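# Unroll a rolled necktie and lay it flat, folded once

## Task

Unroll the rolled-up, doubled necktie and leave it lying flat on the table: bent over once at its middle, stretched to its full length and flat everywhere (the bend at the fold may stay as a small low loop), roughly aligned and roughly straight, spread to its full width, with no extra folds and nothing hanging past the table edge. Dropping it into its final place is allowed.

## Robot and tools

Robot: two arms, left_arm and right_arm, each ending in a five-finger hand (right_arm a right hand, left_arm its mirror). Calibrated bases: left_arm at (+0.017, +0.334, +0.007) m, right_arm at (+0.015, -0.273, +0.022) m, both nearly unrotated.

Scene frame: origin at table-top height, halfway between the arms' nominal bases; +x points out over the table, +y toward left_arm, +z up. Image left/right does not match arm names. Reported end_effector_position (m) and end_effector_quat_wxyz are in this frame.

Hand point: a point fixed to the palm, 0.15 m from the wrist face along the fingers and 0.05 m in front of the palm. Its +z runs along straight fingers, +y out of the palm; +x crosses the palm away from the thumb on the right hand, toward the thumb on the left hand. Straight fingertips sit 0.06-0.07 m past the point along +z and about 0.06 m behind it along -y. A wrist bracket on the little-finger side can strike things.

A row is 28 numbers in [-1, 1], left arm's 14 first, then right arm's 14, always both: dx, dy, dz, rx, ry, rz, thumb_turn, thumb_bend, index, middle, ring, little, force_limit, speed. The six pose numbers are an offset, not a pose: measured from that arm's Hand target as it stood when the action or move began, along that Hand target's own axes (not scene axes). 1.0 equals 0.6 m or 180 degrees; rx, ry, rz form a single rotation vector. All rows of one action or one move target list count from that same start, so repeating an offset moves further. Six zeros re-request the current Hand target.

Hand numbers are absolute targets: -1 open, +1 closed. thumb_turn -1 puts the thumb beside the palm, +1 opposite the fingers; thumb_bend -1 straight, +1 fully bent; the four fingers -1 straight, +1 curled. force_limit maps -1..+1 to roughly 0..10 N at the fingertip (0..15 N for the two thumb motors). speed rises from near zero at -1 to full at +0.48 and above; close at -0.94 or slower for a gentle grip. With the thumb opposed, the hand closes around items about 0.035-0.065 m thick, or a 0.025 m handle. To leave a hand unchanged, resend the last eight hand numbers you actually sent it; if none yet, send its hand_measured plus hand_force_limit and hand_speed. A stopped motor restarts only for a changed target (change of 0.002 or more).

Tools:
- execute_actions(actions, cameras): actions is a list; each action is up to 15 rows, one per 1/30 s step; a short action keeps its last row until 15 steps pass. Images come only for an empty list or if cameras names them (["all"], names, or []).
- move(target, speed, blend, blocking, cameras): target is one 28-number row or up to 15 rows, all offsets from the same starting Hand targets. speed is path top speed in m/s (0.002 to 4.3, default 0.25; turning up to twice that in rad/s), one value or one per target. blend in m rounds corners between listed targets (0 stops at each). The whole move is capped at 10 s. blocking=false returns after about 0.5 s while it keeps running. Moves do not avoid obstacles or the other arm.
- wait(seconds 0 to 10, cameras): lets time pass holding commands.
- stop(cameras): brakes a running move.
- zoom_image(camera, region [x0, y0, x1, y1] pixels, at most 504 by 504): enlarges part of the newest image of cam_high, cam_low, cam_roll_left, cam_roll_right, cam_left_wrist or cam_right_wrist (all 672x504).
- show_instructions(): shows reference pages.
- finished_scene(scene): ends the current scene (integer 1 to 2); irreversible, so only call it once the tie rests correctly without the robot.

Results: per arm the hand point position and quaternion, Hand target (the commanded pose after clipping; next offsets start here), joint positions, velocities (may be omitted when all are just noise), torques (include the arm's own weight; items 3 and 4 wrap at ±28 N m), motor temperatures. Per hand, six-value lists in row order: hand_measured (positions on the command scale), hand_stopped_by (moving, target, force, stalled, fault), hand_load_n (fingertip force, positive pushing open; near 0 after a lost grip), plus hand_force_limit and hand_speed. A move adds a "move:" line: ending such as done, off_target, moving, held or fault, and limits like paced (pose clipped) or held (steps withheld). The scene number closes each result.

Control behaviour: each step the commanded orientation is limited to 40 degrees from the measured one. Hands often settle 1-3 cm (sometimes 5 cm) short, usually low, without any contact; resend the gap as an offset. Small moves may not begin, and small turns can shift the point noticeably. Near its own base an arm's posture may flip; route around it. Joint ranges (rad): waist ±2.880, shoulder 0 to 3.142, elbow 0 to 3.019, wrist pitch -1.693 to 1.571, wrist yaw ±1.571, wrist roll ±2.094.

Avoid: the tie leaving the table or being released while moving; fast contact with the table or fixed objects; arms touching or one hand squeezing the other; excessive force on fingers; pushing into unreachable poses, since a blocked arm keeps pressing until sent back past its hand point. Watch temperatures: MOTOR HOT appears at 85 °C and at 100 °C the arm goes limp for 30-60 s or more (OVER-TEMPERATURE FAULT). Loose objects may occasionally get nudged.

Each tool is called after ">>>" as name(argument=value, ...) on one line, values as JSON.

Reference images:

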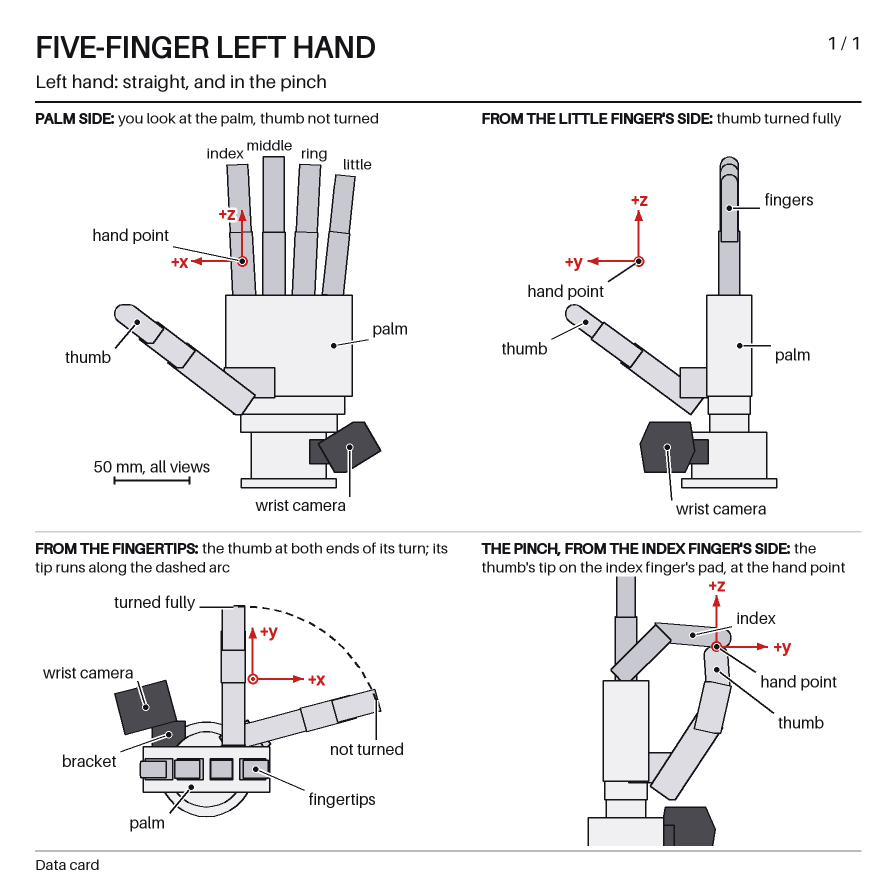

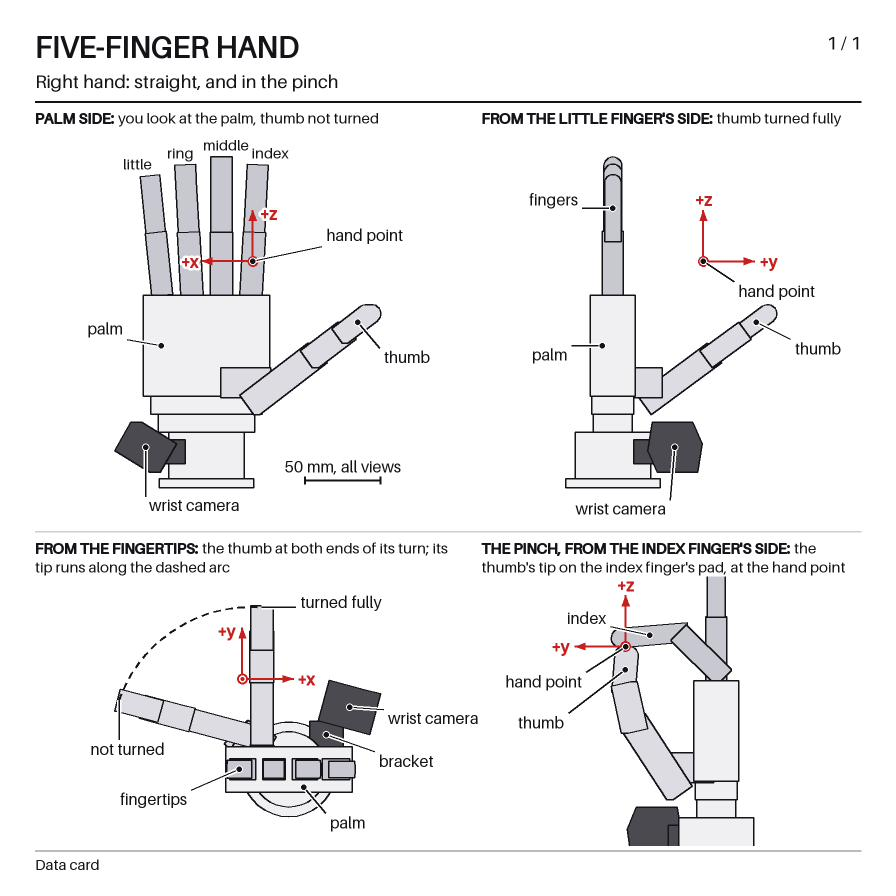

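## Session

>>> execute_actions(actions=[])

Scene clock: 0.00 s.
left_arm: end_effector_position=(+0.5890, -0.0641, +0.3168) hand_measured=(-1.000, -1.000, -1.000, -1.000, -1.000, -1.000) hand_load_n=(+0.0, +0.0, +0.0, +0.0, +0.0, +0.0) hand_stopped_by=(target, target, target, target, target, target) hand_force_limit=0.00 hand_speed=-0.80 end_effector_quat_wxyz=(-0.086, -0.443, +0.830, -0.327) | right_arm: end_effector_position=(+0.8774, -0.2313, +0.2394) hand_measured=(-1.000, -1.000, -1.000, -1.000, -1.000, -1.000) hand_load_n=(+0.0, +0.0, +0.0, +0.0, +0.0, +0.0) hand_stopped_by=(target, target, target, target, target, target) hand_force_limit=0.00 hand_speed=-0.80 end_effector_quat_wxyz=(+0.277, +0.057, +0.918, +0.279)
Joint positions: left_arm=[-0.435 2.111 2.431 -1.421 0.525 0.031] | right_arm=[-0.108 2.268 2.236 -0.935 -0.576 1.751]
Joint velocities: within noise
Joint torques (N m): no reading
Motor temperatures (°C): left_arm=[28 36 27 24 28 27] | right_arm=[24 33 21 25 25 26]
Heat: left arm: hottest shoulder 36 °C; right arm: hottest shoulder 33 °C.
Hand target: left_arm +0.5928, -0.0658, +0.3207; -0.081, -0.441, +0.830, -0.332 | right_arm +0.8817, -0.2319, +0.2427; +0.283, +0.055, +0.916, +0.278

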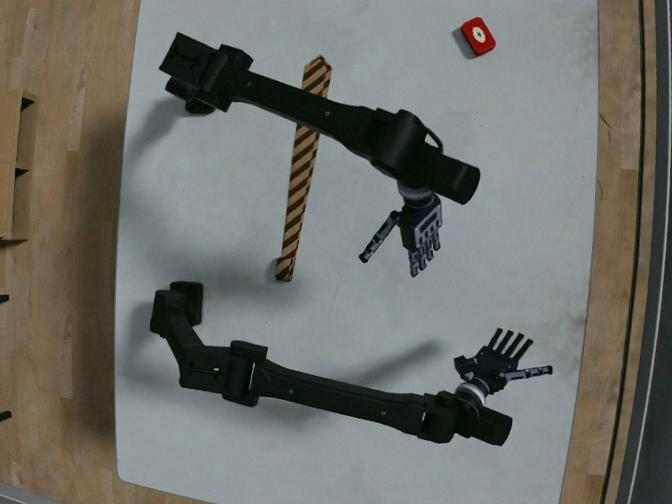

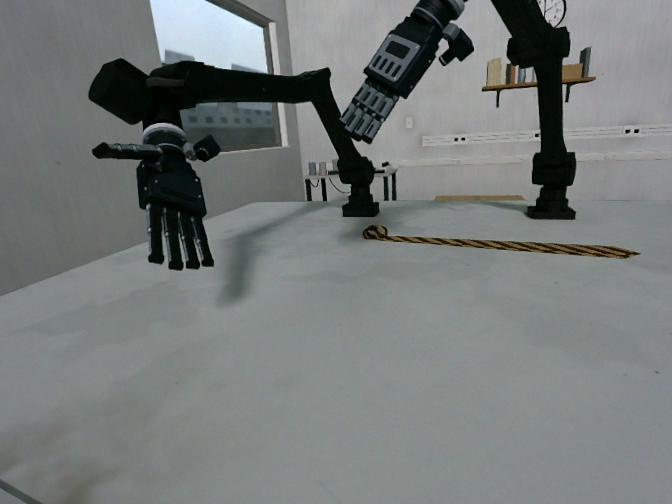

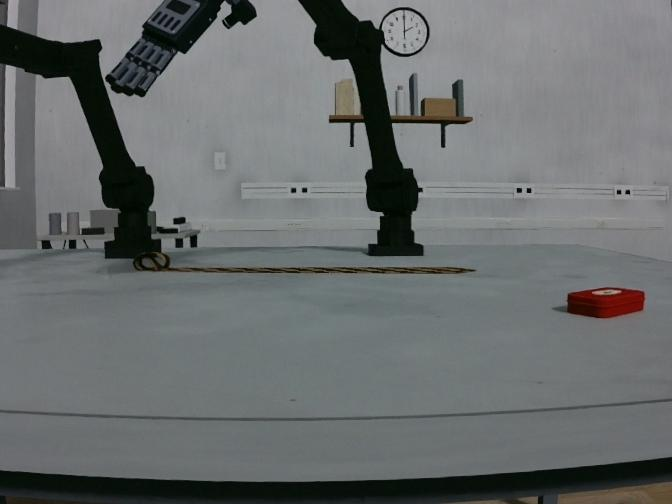

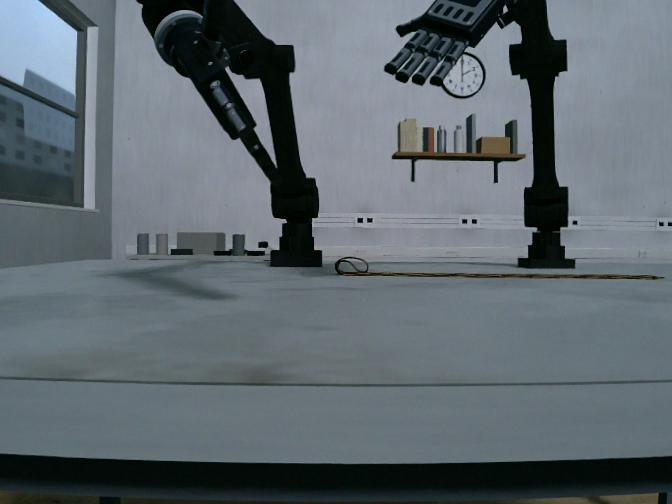

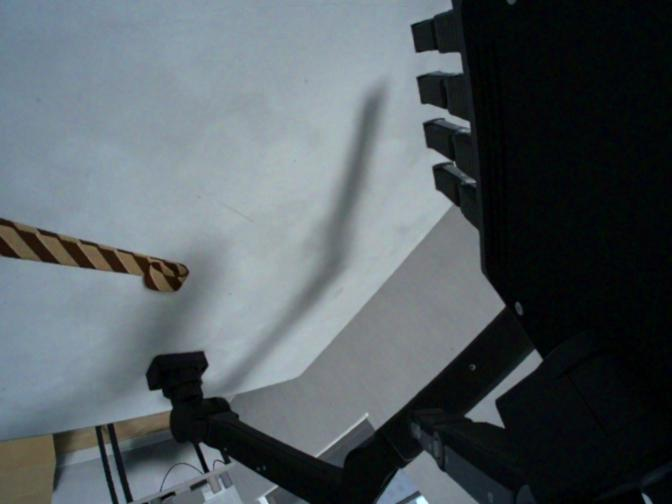

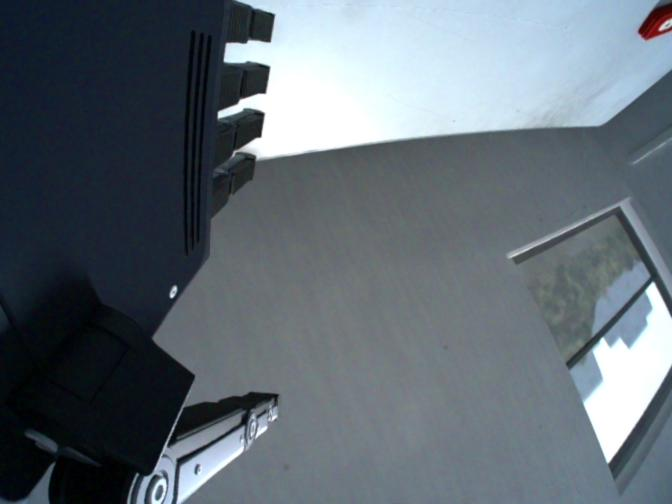

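>>> zoom_image(camera="cam_roll_right", region=[310, 230, 430, 310])

>>> zoom_image(camera="cam_low", region=[340, 200, 460, 280])

>>> zoom_image(camera="cam_high", region=[240, 180, 340, 300])

>>> zoom_image(camera="cam_roll_left", region=[120, 230, 240, 310])

Scaled by 4.200 from the camera's 672x504 image, which has a finer 960x720 frame.

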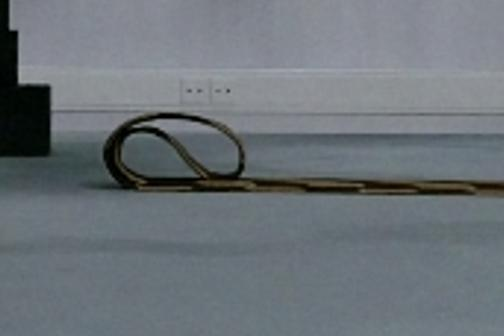

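Scaled by 4.200 from the camera's 672x504 image, which has a finer 960x720 frame.

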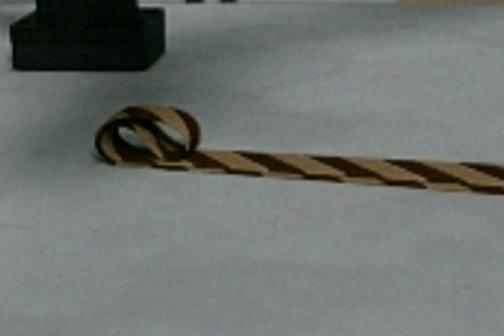

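Scaled by 4.200 from the camera's 672x504 image, which has a finer 960x720 frame.

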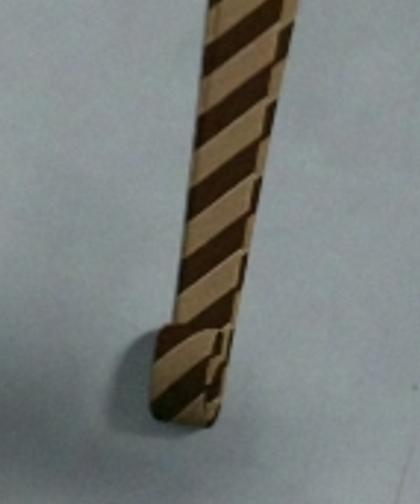

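Scaled by 4.200 from the camera's 672x504 image, which has a finer 960x720 frame.

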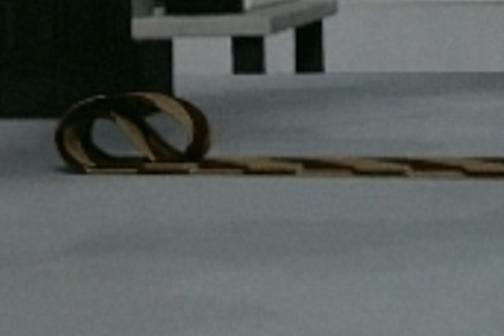

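>>> move(target=[-0.339,0.196,-0.312,0,0,0,-1,-1,-1,-1,-1,-1,0,-0.8,0.853,0.383,-0.323,0.182,0.185,-0.036,-1,-1,-1,-1,-1,-1,0,-0.8], speed=0.25, cameras=["cam_high","cam_roll_right","cam_right_wrist"])

Scene clock: 51.00 s.
left_arm: end_effector_position=(+0.5932, +0.2330, +0.3147) hand_measured=(-1.000, -1.000, -1.000, -1.000, -1.000, -1.000) hand_load_n=(+0.0, +0.0, +0.0, +0.0, +0.0, +0.0) hand_stopped_by=(target, target, target, target, target, target) hand_force_limit=0.00 hand_speed=-0.80 end_effector_quat_wxyz=(-0.086, -0.447, +0.827, -0.330) | right_arm: end_effector_position=(+0.3373, +0.0028, +0.2504) hand_measured=(-1.000, -1.000, -1.000, -1.000, -1.000, -1.000) hand_load_n=(+0.0, +0.0, +0.0, +0.0, +0.0, +0.0) hand_stopped_by=(target, target, target, target, target, target) hand_force_limit=0.00 hand_speed=-0.80 end_effector_quat_wxyz=(-0.003, -0.045, +0.999, +0.017)
Joint positions: left_arm=[0.026 1.961 2.198 -1.635 0.678 0.55] | right_arm=[0.625 1.286 1.237 -1.508 -0.031 2.089]
Joint torques (N m): left_arm=[0.32 -19.08 8.73 -0.12 0.57 0.19] | right_arm=[0.85 -7.3 6.97 -0.05 -0.11 0.02]
Motor temperatures (°C): left_arm=[28 40 32 24 27 26] | right_arm=[24 39 26 25 24 25]
Heat: left arm: hottest shoulder 40 °C; right arm: hottest shoulder 39 °C.
Hand target: left_arm +0.5926, +0.2346, +0.3205; -0.081, -0.441, +0.830, -0.332 | right_arm +0.3354, +0.0002, +0.2493; +0.001, +0.000, +1.000, +0.000
Off the commanded pose: left_arm 0.006 m, 1 deg | right_arm 0.003 m, 5 deg.
joint sent to its limit (right arm) — joint 6 (wrist roll), upper limit. The joint targets are off in orientation, not in position.
move: off_target (right_arm)
camera_calibration:
cam_right_wrist: T_world_to_cam=[[-0.352242, 0.935872, -0.00827067, 0.121648], [0.785459, 0.300412, 0.541117, -0.407917], [0.508901, 0.184108, -0.840907, 0.155675], [0, 0, 0, 1]] pos_world=[0.284029, -0.019965, 0.352645]
Images, in order (width x height): cam_high 672x504, cam_roll_right 672x504, cam_right_wrist 672x504.

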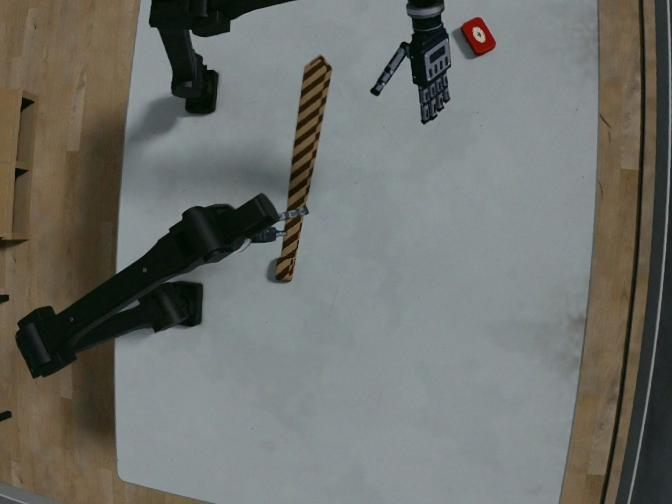

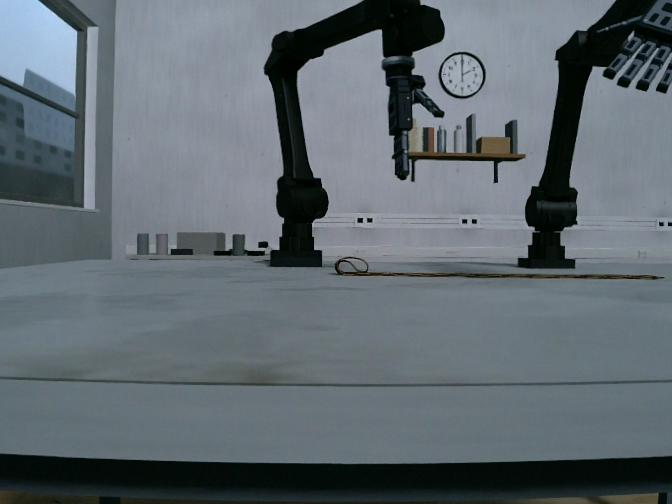

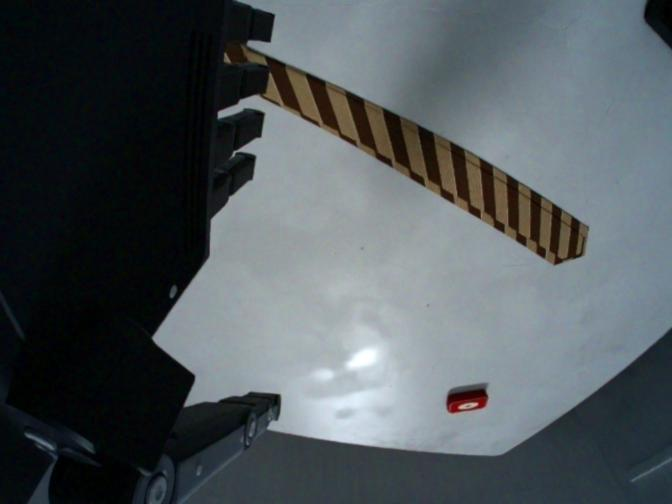

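>>> move(target=[0,0,0,0,0,0,-1,-1,-1,-1,-1,-1,0,-0.8,0,0,0.24,0,0,0,-1,-1,-1,-1,-1,-1,0,-0.8], speed=0.2, cameras=["cam_low","cam_roll_right","cam_right_wrist"])

>>> zoom_image(camera="cam_roll_right", region=[310, 190, 460, 300])

Scene clock: 56.97 s.
left_arm: end_effector_position=(+0.5932, +0.2331, +0.3147) hand_measured=(-1.000, -1.000, -1.000, -1.000, -1.000, -1.000) hand_load_n=(+0.0, +0.0, +0.0, +0.0, +0.0, +0.0) hand_stopped_by=(target, target, target, target, target, target) hand_force_limit=0.00 hand_speed=-0.80 end_effector_quat_wxyz=(-0.086, -0.446, +0.827, -0.330) | right_arm: end_effector_position=(+0.3312, -0.0015, +0.1040) hand_measured=(-1.000, -1.000, -1.000, -1.000, -1.000, -1.000) hand_load_n=(+0.0, +0.0, +0.0, +0.5, +0.0, +0.0) hand_stopped_by=(target, target, target, target, target, target) hand_force_limit=0.00 hand_speed=-0.80 end_effector_quat_wxyz=(-0.013, -0.044, +0.999, +0.010)
Joint positions: left_arm=[0.026 1.961 2.198 -1.635 0.678 0.551] | right_arm=[0.625 1.382 0.933 -1.133 -0.031 2.089]
Joint torques (N m): left_arm=[0.38 -19.08 8.75 -0.12 0.57 0.2] | right_arm=[0.79 -7.71 6.6 0.87 -0.14 0.03]
Heat: left arm: hottest shoulder 40 °C; right arm: hottest shoulder 38 °C.
Hand target: left_arm +0.5926, +0.2346, +0.3205; -0.081, -0.441, +0.830, -0.332 | right_arm +0.3357, +0.0003, +0.1052; +0.001, +0.000, +1.000, +0.000
Off the commanded pose: left_arm 0.006 m, 1 deg | right_arm 0.005 m, 5 deg.
joint sent to its limit (right arm) — joint 6 (wrist roll), upper limit. The joint targets are off in orientation, not in position.
move: off_target (right_arm)
camera_calibration:
cam_right_wrist: T_world_to_cam=[[-0.352124, 0.935842, -0.014414, 0.122886], [0.796542, 0.307726, 0.520409, -0.324115], [0.491456, 0.171767, -0.853796, 0.0434732], [0, 0, 0, 1]] pos_world=[0.280077, -0.0227311, 0.207561]
Images, in order (width x height): cam_low 672x504, cam_roll_right 672x504, cam_right_wrist 672x504.

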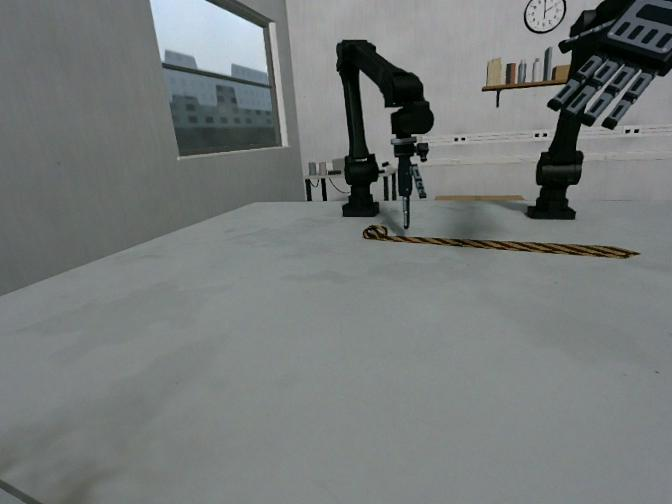

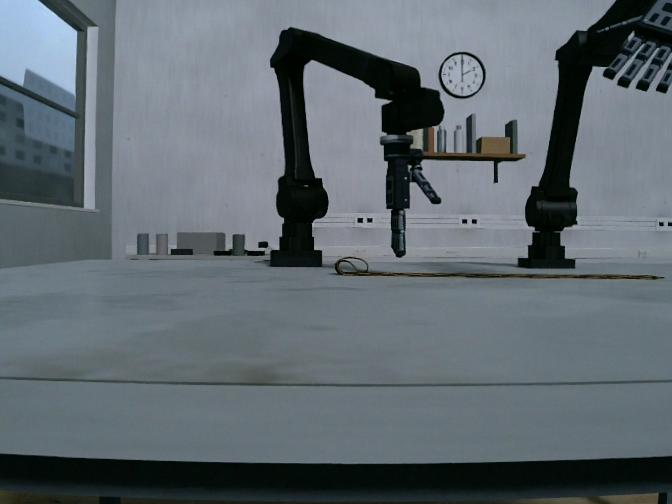

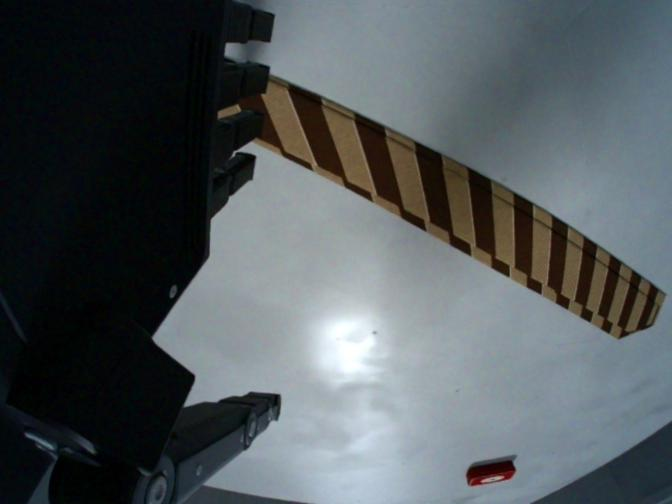

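Scaled by 3.360 from the camera's 672x504 image, which has a finer 960x720 frame.

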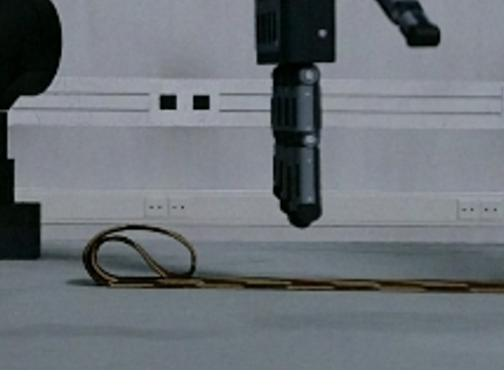

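>>> move(target=[[0,0,0,0,0,0,-1,-1,-1,-1,-1,-1,0,-0.8,0,0,0.043,0,0,0,-1,-1,-1,-1,-1,-1,0,-0.8],[0,0,0,0,0,0,-1,-1,-1,-1,-1,-1,0,-0.8,0.018,-0.2,0.043,0,0,0,-1,-1,-1,-1,-1,-1,0,-0.8]], speed=0.12, cameras=["cam_high","cam_roll_right"])

>>> zoom_image(camera="cam_roll_right", region=[210, 190, 360, 300])

Scene clock: 65.07 s.
left_arm: end_effector_position=(+0.5932, +0.2331, +0.3147) hand_measured=(-1.000, -1.000, -1.000, -1.000, -1.000, -1.000) hand_load_n=(+0.0, +0.0, +0.0, +0.0, +0.0, +0.0) hand_stopped_by=(target, target, target, target, target, target) hand_force_limit=0.00 hand_speed=-0.80 end_effector_quat_wxyz=(-0.086, -0.446, +0.827, -0.330) | right_arm: end_effector_position=(+0.3278, -0.1184, +0.0796) hand_measured=(-1.000, -1.000, -1.000, -1.000, -1.000, -1.000) hand_load_n=(+0.0, +0.0, +0.0, +0.0, +0.0, +0.0) hand_stopped_by=(target, target, target, target, target, target) hand_force_limit=0.00 hand_speed=-0.80 end_effector_quat_wxyz=(+0.004, +0.004, +1.000, +0.002)
Joint positions: left_arm=[0.026 1.961 2.198 -1.635 0.678 0.551] | right_arm=[0.343 1.235 0.728 -1.055 -0.002 1.904]
Joint torques (N m): left_arm=[0.38 -19.14 8.73 -0.13 0.57 0.2] | right_arm=[1.03 -5.6 6.08 0.08 0.09 -0.18]
Heat: left arm: hottest shoulder 40 °C; right arm: hottest shoulder 37 °C.
Hand target: left_arm +0.5926, +0.2346, +0.3205; -0.081, -0.441, +0.830, -0.332 | right_arm +0.3250, -0.1198, +0.0793; +0.001, +0.000, +1.000, +0.000
Off the commanded pose: left_arm 0.006 m, 1 deg | right_arm 0.003 m, 1 deg.
move: done
Images, in order (width x height): cam_high 672x504, cam_roll_right 672x504.

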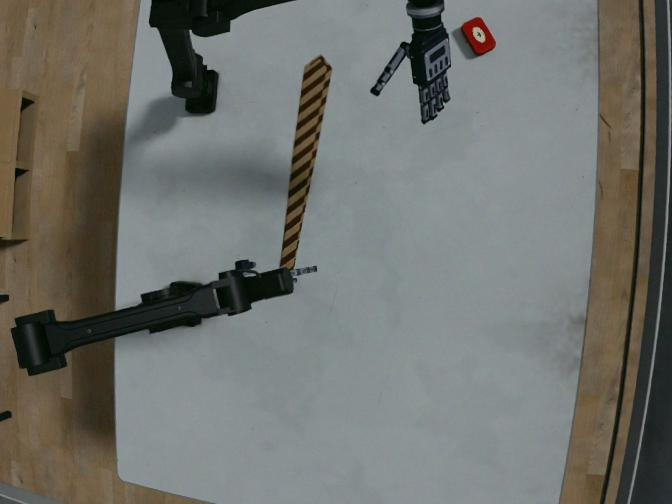

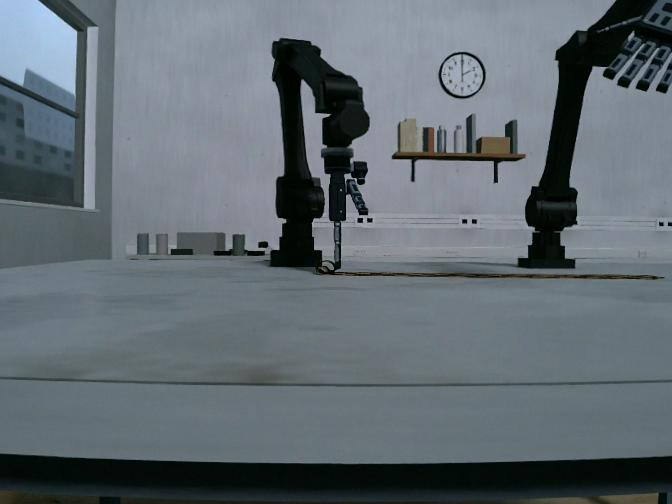

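Scaled by 3.360 from the camera's 672x504 image, which has a finer 960x720 frame.

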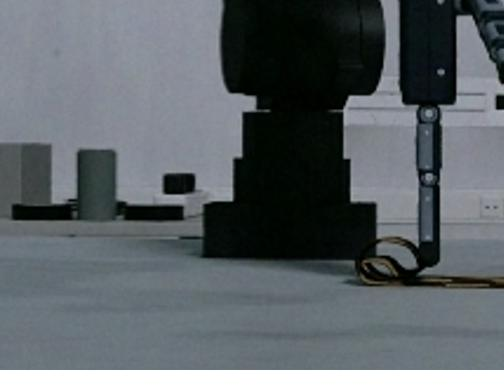

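>>> move(target=[0,0,0,0,0,0,-1,-1,-1,-1,-1,-1,0,-0.8,0.015,-0.16,-0.01,0,0,0,-1,-1,-1,-1,-1,-1,0,-0.8], speed=0.1, cameras=["cam_high","cam_roll_right"])

>>> zoom_image(camera="cam_roll_right", region=[210, 190, 360, 300])

Scene clock: 69.77 s.
left_arm: end_effector_position=(+0.5932, +0.2331, +0.3147) hand_measured=(-1.000, -1.000, -1.000, -1.000, -1.000, -1.000) hand_load_n=(-0.5, -0.5, +0.0, +0.0, +0.0, +0.0) hand_stopped_by=(target, target, target, target, target, target) hand_force_limit=0.00 hand_speed=-0.80 end_effector_quat_wxyz=(-0.086, -0.446, +0.827, -0.330) | right_arm: end_effector_position=(+0.3203, -0.2156, +0.0849) hand_measured=(-1.000, -1.000, -1.000, -1.000, -1.000, -1.000) hand_load_n=(+0.0, +0.0, +0.0, +0.0, +0.0, +0.0) hand_stopped_by=(target, target, target, target, target, target) hand_force_limit=0.00 hand_speed=-0.80 end_effector_quat_wxyz=(+0.005, +0.004, +1.000, +0.000)
Joint positions: left_arm=[0.026 1.961 2.198 -1.635 0.678 0.551] | right_arm=[0.01 1.157 0.684 -1.088 -0.001 1.571]
Joint torques (N m): left_arm=[0.38 -19.08 8.73 -0.12 0.57 0.19] | right_arm=[1.03 -4.78 6.08 -0.08 0.02 -0.17]
Heat: left arm: hottest shoulder 41 °C; right arm: hottest shoulder 36 °C.
Hand target: left_arm +0.5926, +0.2346, +0.3205; -0.081, -0.441, +0.830, -0.332 | right_arm +0.3161, -0.2159, +0.0853; +0.001, +0.000, +1.000, +0.000
Off the commanded pose: left_arm 0.006 m, 1 deg | right_arm 0.004 m, 1 deg.
move: done
Images, in order (width x height): cam_high 672x504, cam_roll_right 672x504.

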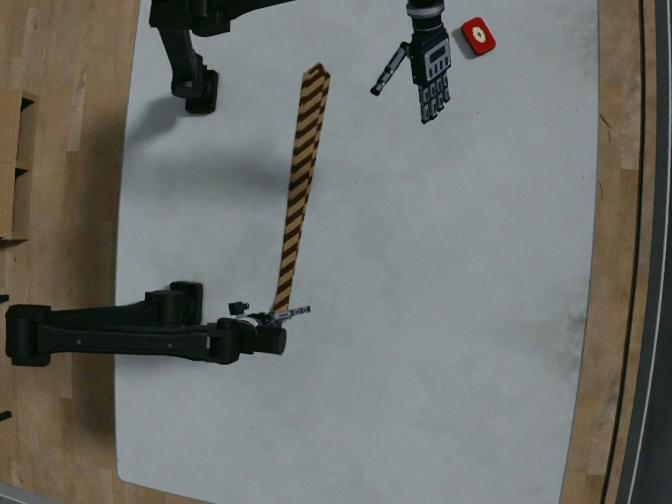

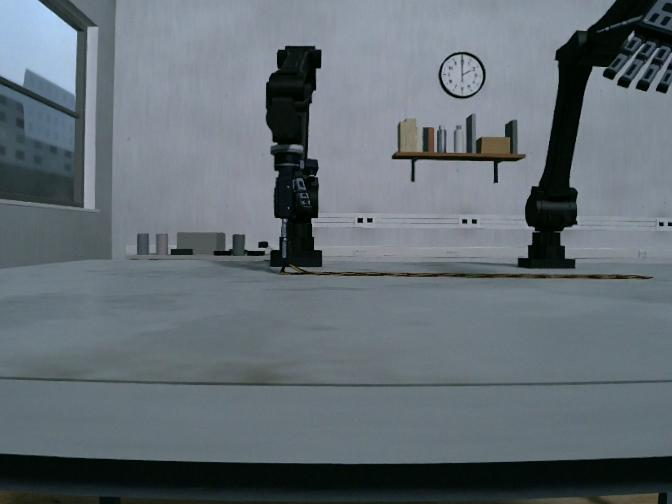

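Scaled by 3.360 from the camera's 672x504 image, which has a finer 960x720 frame.

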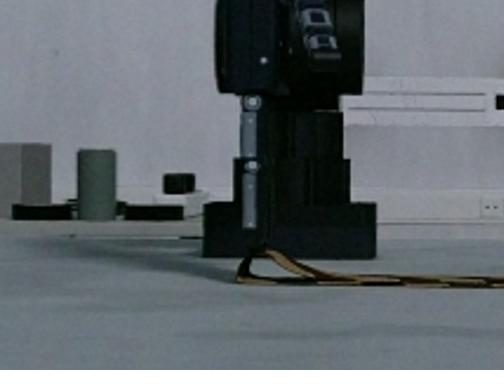

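>>> move(target=[0,0,0,0,0,0,-1,-1,-1,-1,-1,-1,0,-0.8,0,0,-0.2,0,0,0,-1,-1,-1,-1,-1,-1,0,-0.8], speed=0.15, cameras=["cam_high","cam_low","cam_right_wrist","cam_roll_right"])

>>> zoom_image(camera="cam_roll_right", region=[210, 190, 360, 300])

>>> zoom_image(camera="cam_low", region=[300, 190, 450, 300])

Scene clock: 74.53 s.
left_arm: end_effector_position=(+0.5932, +0.2331, +0.3147) hand_measured=(-1.000, -1.000, -1.000, -1.000, -1.000, -1.000) hand_load_n=(+0.0, +0.0, +0.0, +0.0, +0.0, +0.0) hand_stopped_by=(target, target, target, target, target, target) hand_force_limit=0.00 hand_speed=-0.80 end_effector_quat_wxyz=(-0.086, -0.446, +0.827, -0.330) | right_arm: end_effector_position=(+0.3087, -0.2155, +0.1923) hand_measured=(-1.000, -1.000, -1.000, -1.000, -1.000, -1.000) hand_load_n=(+0.0, -0.5, +0.0, +0.0, +0.0, +0.0) hand_stopped_by=(target, target, target, target, target, target) hand_force_limit=0.00 hand_speed=-0.80 end_effector_quat_wxyz=(-0.010, +0.004, +1.000, +0.000)
Joint positions: left_arm=[0.026 1.961 2.198 -1.635 0.678 0.551] | right_arm=[0.01 1.043 0.903 -1.45 -0.001 1.571]
Joint torques (N m): left_arm=[0.32 -19.14 8.76 -0.12 0.57 0.19] | right_arm=[0.97 -3.72 9.57 -0.13 0.02 -0.17]
Heat: left arm: hottest shoulder 41 °C; right arm: hottest shoulder 36 °C.
Hand target: left_arm +0.5926, +0.2346, +0.3205; -0.081, -0.441, +0.830, -0.332 | right_arm +0.3159, -0.2159, +0.2053; +0.001, +0.000, +1.000, +0.000
Off the commanded pose: left_arm 0.006 m, 1 deg | right_arm 0.015 m, 1 deg.
move: off_target (right_arm)
camera_calibration:
cam_right_wrist: T_world_to_cam=[[-0.260538, 0.964813, -0.0354234, 0.298514], [0.819152, 0.240325, 0.520801, -0.307935], [0.510989, 0.106672, -0.852943, 0.146572], [0, 0, 0, 1]] pos_world=[0.255123, -0.229641, 0.295965]
Images, in order (width x height): cam_high 672x504, cam_low 672x504, cam_roll_right 672x504, cam_right_wrist 672x504.

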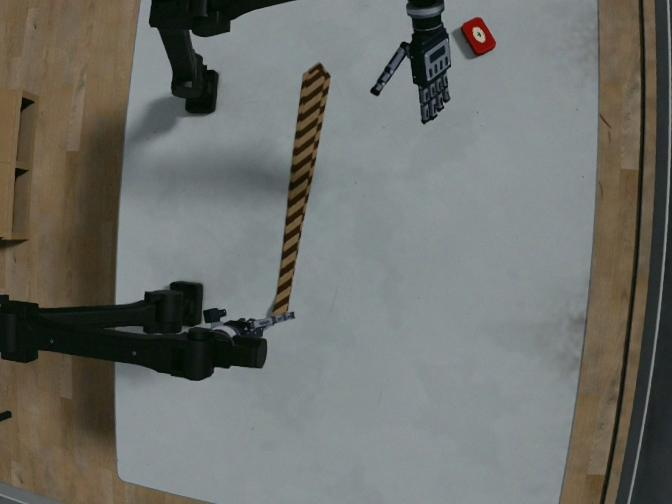

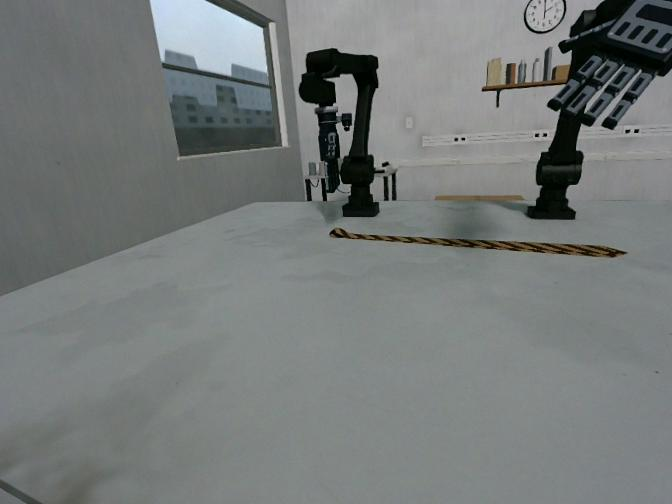

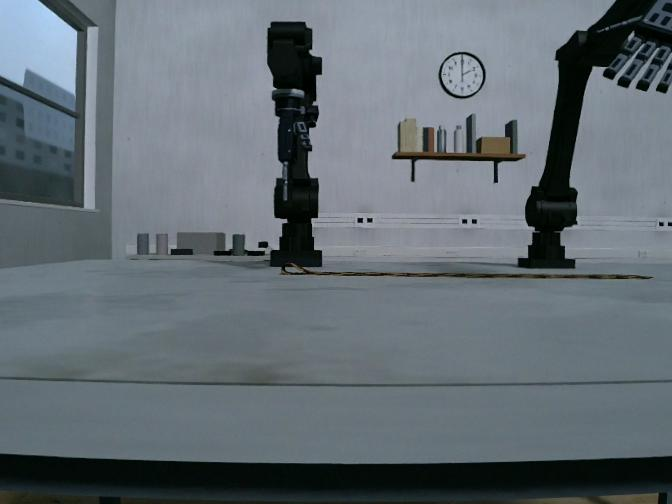

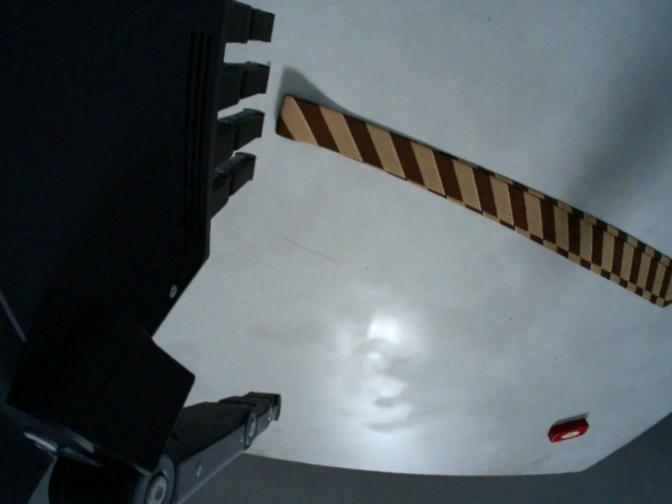

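Scaled by 3.360 from the camera's 672x504 image, which has a finer 960x720 frame.

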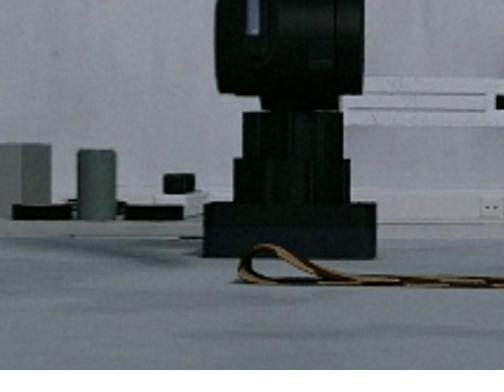

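Scaled by 3.360 from the camera's 672x504 image, which has a finer 960x720 frame.

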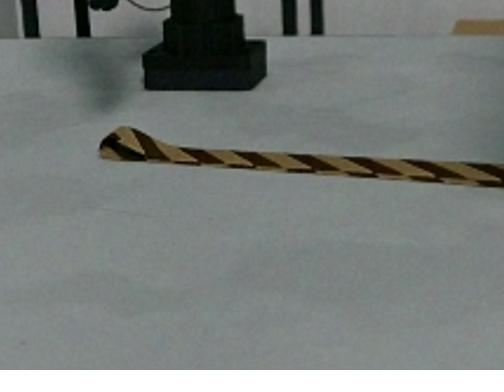

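>>> zoom_image(camera="cam_right_wrist", region=[260, 70, 480, 240])

>>> zoom_image(camera="cam_roll_right", region=[275, 250, 335, 285])

>>> zoom_image(camera="cam_low", region=[320, 215, 400, 255])

>>> zoom_image(camera="cam_high", region=[260, 50, 350, 140])

Scaled by 2.291 from the camera's 672x504 image, which has a finer 960x720 frame.

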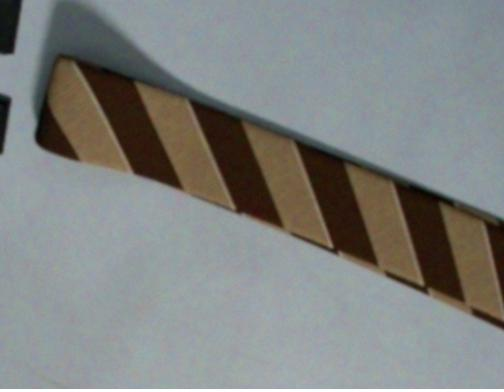

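Scaled by 8.400 from the camera's 672x504 image, which has a finer 960x720 frame.

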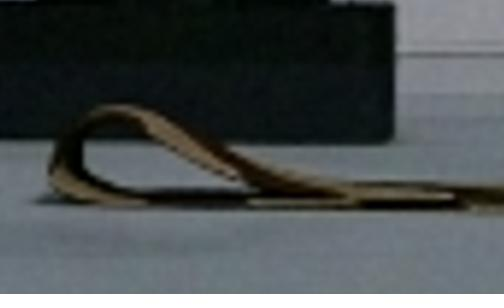

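Scaled by 6.300 from the camera's 672x504 image, which has a finer 960x720 frame.

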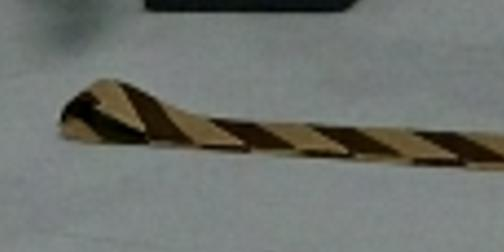

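Scaled by 5.600 from the camera's 672x504 image, which has a finer 960x720 frame.

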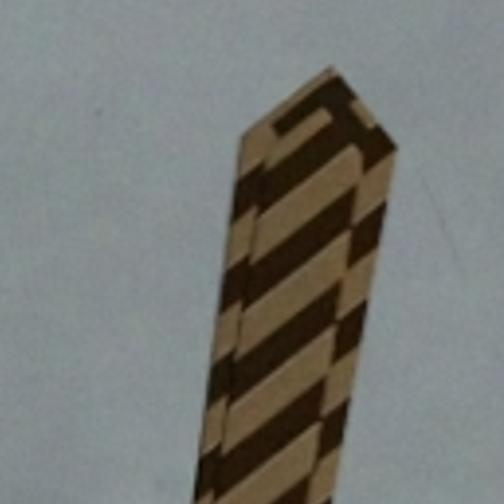

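>>> move(target=[[0,0,0,0,0,0,-1,-1,-1,-1,-1,-1,0,-0.8,0,0.035,0.05,0,0,0,-1,-1,-1,-1,-1,-1,0,-0.8],[0,0,0,0,0,0,-1,-1,-1,-1,-1,-1,0,-0.8,0,0.035,0.215,0,0,0,-1,-1,-1,-1,-1,-1,0,-0.8],[0,0,0,0,0,0,-1,-1,-1,-1,-1,-1,0,-0.8,0,0.035,-0.2,0,0,0,-1,-1,-1,-1,-1,-1,0,-0.8]], speed=[0.15,0.08,0.15], cameras=["cam_high","cam_low","cam_right_wrist","cam_roll_right"])

>>> zoom_image(camera="cam_roll_right", region=[210, 190, 360, 300])

>>> zoom_image(camera="cam_low", region=[320, 215, 400, 255])

Scene clock: 96.43 s.
left_arm: end_effector_position=(+0.5932, +0.2331, +0.3147) hand_measured=(-1.000, -1.000, -1.000, -1.000, -1.000, -1.000) hand_load_n=(+0.0, +0.0, +0.0, +0.0, +0.0, +0.0) hand_stopped_by=(target, target, target, target, target, target) hand_force_limit=0.00 hand_speed=-0.80 end_effector_quat_wxyz=(-0.086, -0.446, +0.827, -0.330) | right_arm: end_effector_position=(+0.3107, -0.1942, +0.3112) hand_measured=(-1.000, -1.000, -1.000, -1.000, -1.000, -1.000) hand_load_n=(+0.0, +0.0, +0.0, +0.0, +0.0, +0.0) hand_stopped_by=(target, target, target, target, target, target) hand_force_limit=0.00 hand_speed=-0.80 end_effector_quat_wxyz=(+0.032, -0.003, +0.999, +0.007)
Joint positions: left_arm=[0.026 1.961 2.198 -1.635 0.678 0.551] | right_arm=[0.082 0.996 1.176 -1.686 -0.01 1.629]
Joint torques (N m): left_arm=[0.32 -19.08 8.75 -0.14 0.57 0.2] | right_arm=[0.56 -2.78 9.87 0.08 -0.16 -0.11]
Motor temperatures (°C): left_arm=[27 41 34 23 27 25] | right_arm=[24 34 25 24 23 24]
Heat: left arm: hottest shoulder 41 °C; right arm: hottest shoulder 34 °C.
Hand target: left_arm +0.5926, +0.2346, +0.3205; -0.081, -0.441, +0.830, -0.332 | right_arm +0.3155, -0.1949, +0.3252; +0.001, +0.000, +1.000, +0.000
Off the commanded pose: left_arm 0.006 m, 1 deg | right_arm 0.015 m, 4 deg.
joint sent to its limit (right arm) — joint 4 (wrist pitch), lower limit. The joint targets are off in orientation, not in position.
move: off_target (right_arm)
camera_calibration:
cam_right_wrist: T_world_to_cam=[[-0.270199, 0.961755, -0.0449375, 0.287984], [0.769401, 0.243746, 0.590432, -0.382139], [0.578805, 0.124959, -0.805835, 0.212505], [0, 0, 0, 1]] pos_world=[0.248832, -0.21038, 0.409812]
Images, in order (width x height): cam_high 672x504, cam_low 672x504, cam_roll_right 672x504, cam_right_wrist 672x504.

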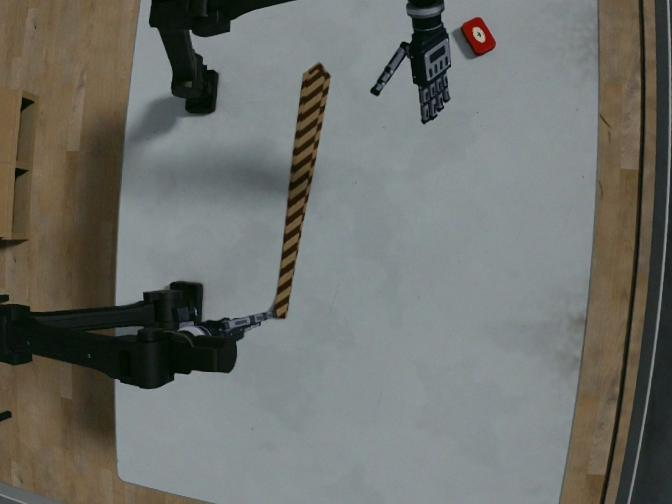

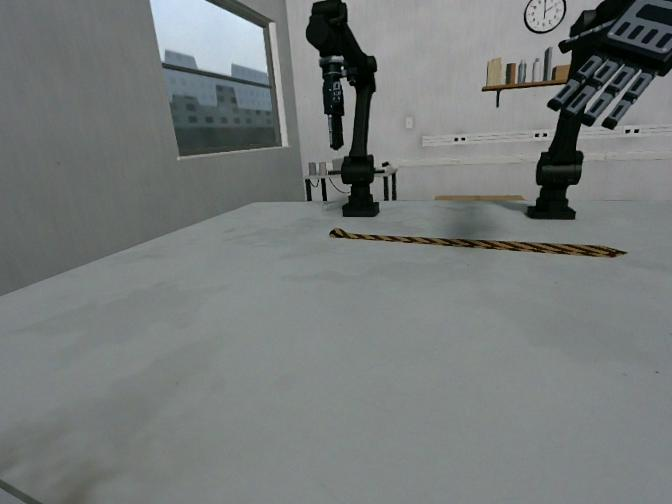

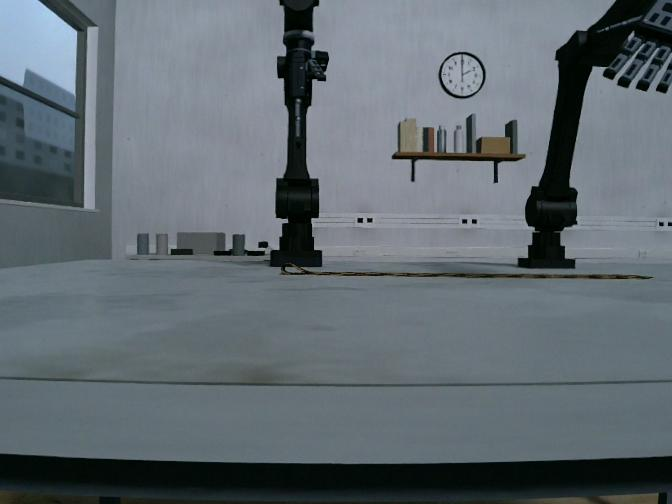

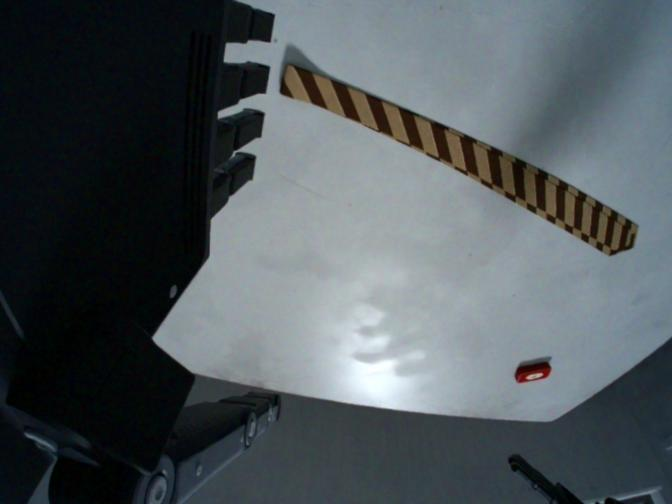

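Scaled by 3.360 from the camera's 672x504 image, which has a finer 960x720 frame.

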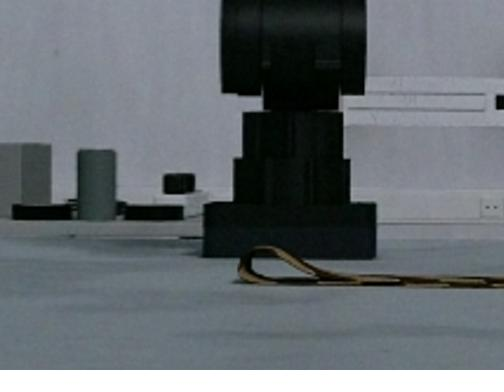

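Scaled by 6.300 from the camera's 672x504 image, which has a finer 960x720 frame.

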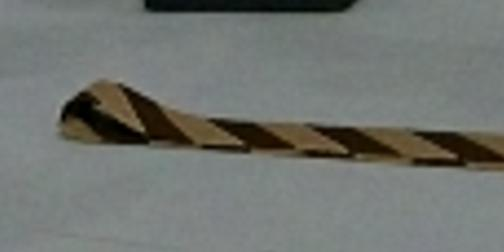

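>>> finished_scene(scene=1)

The scene is finished: the task was done.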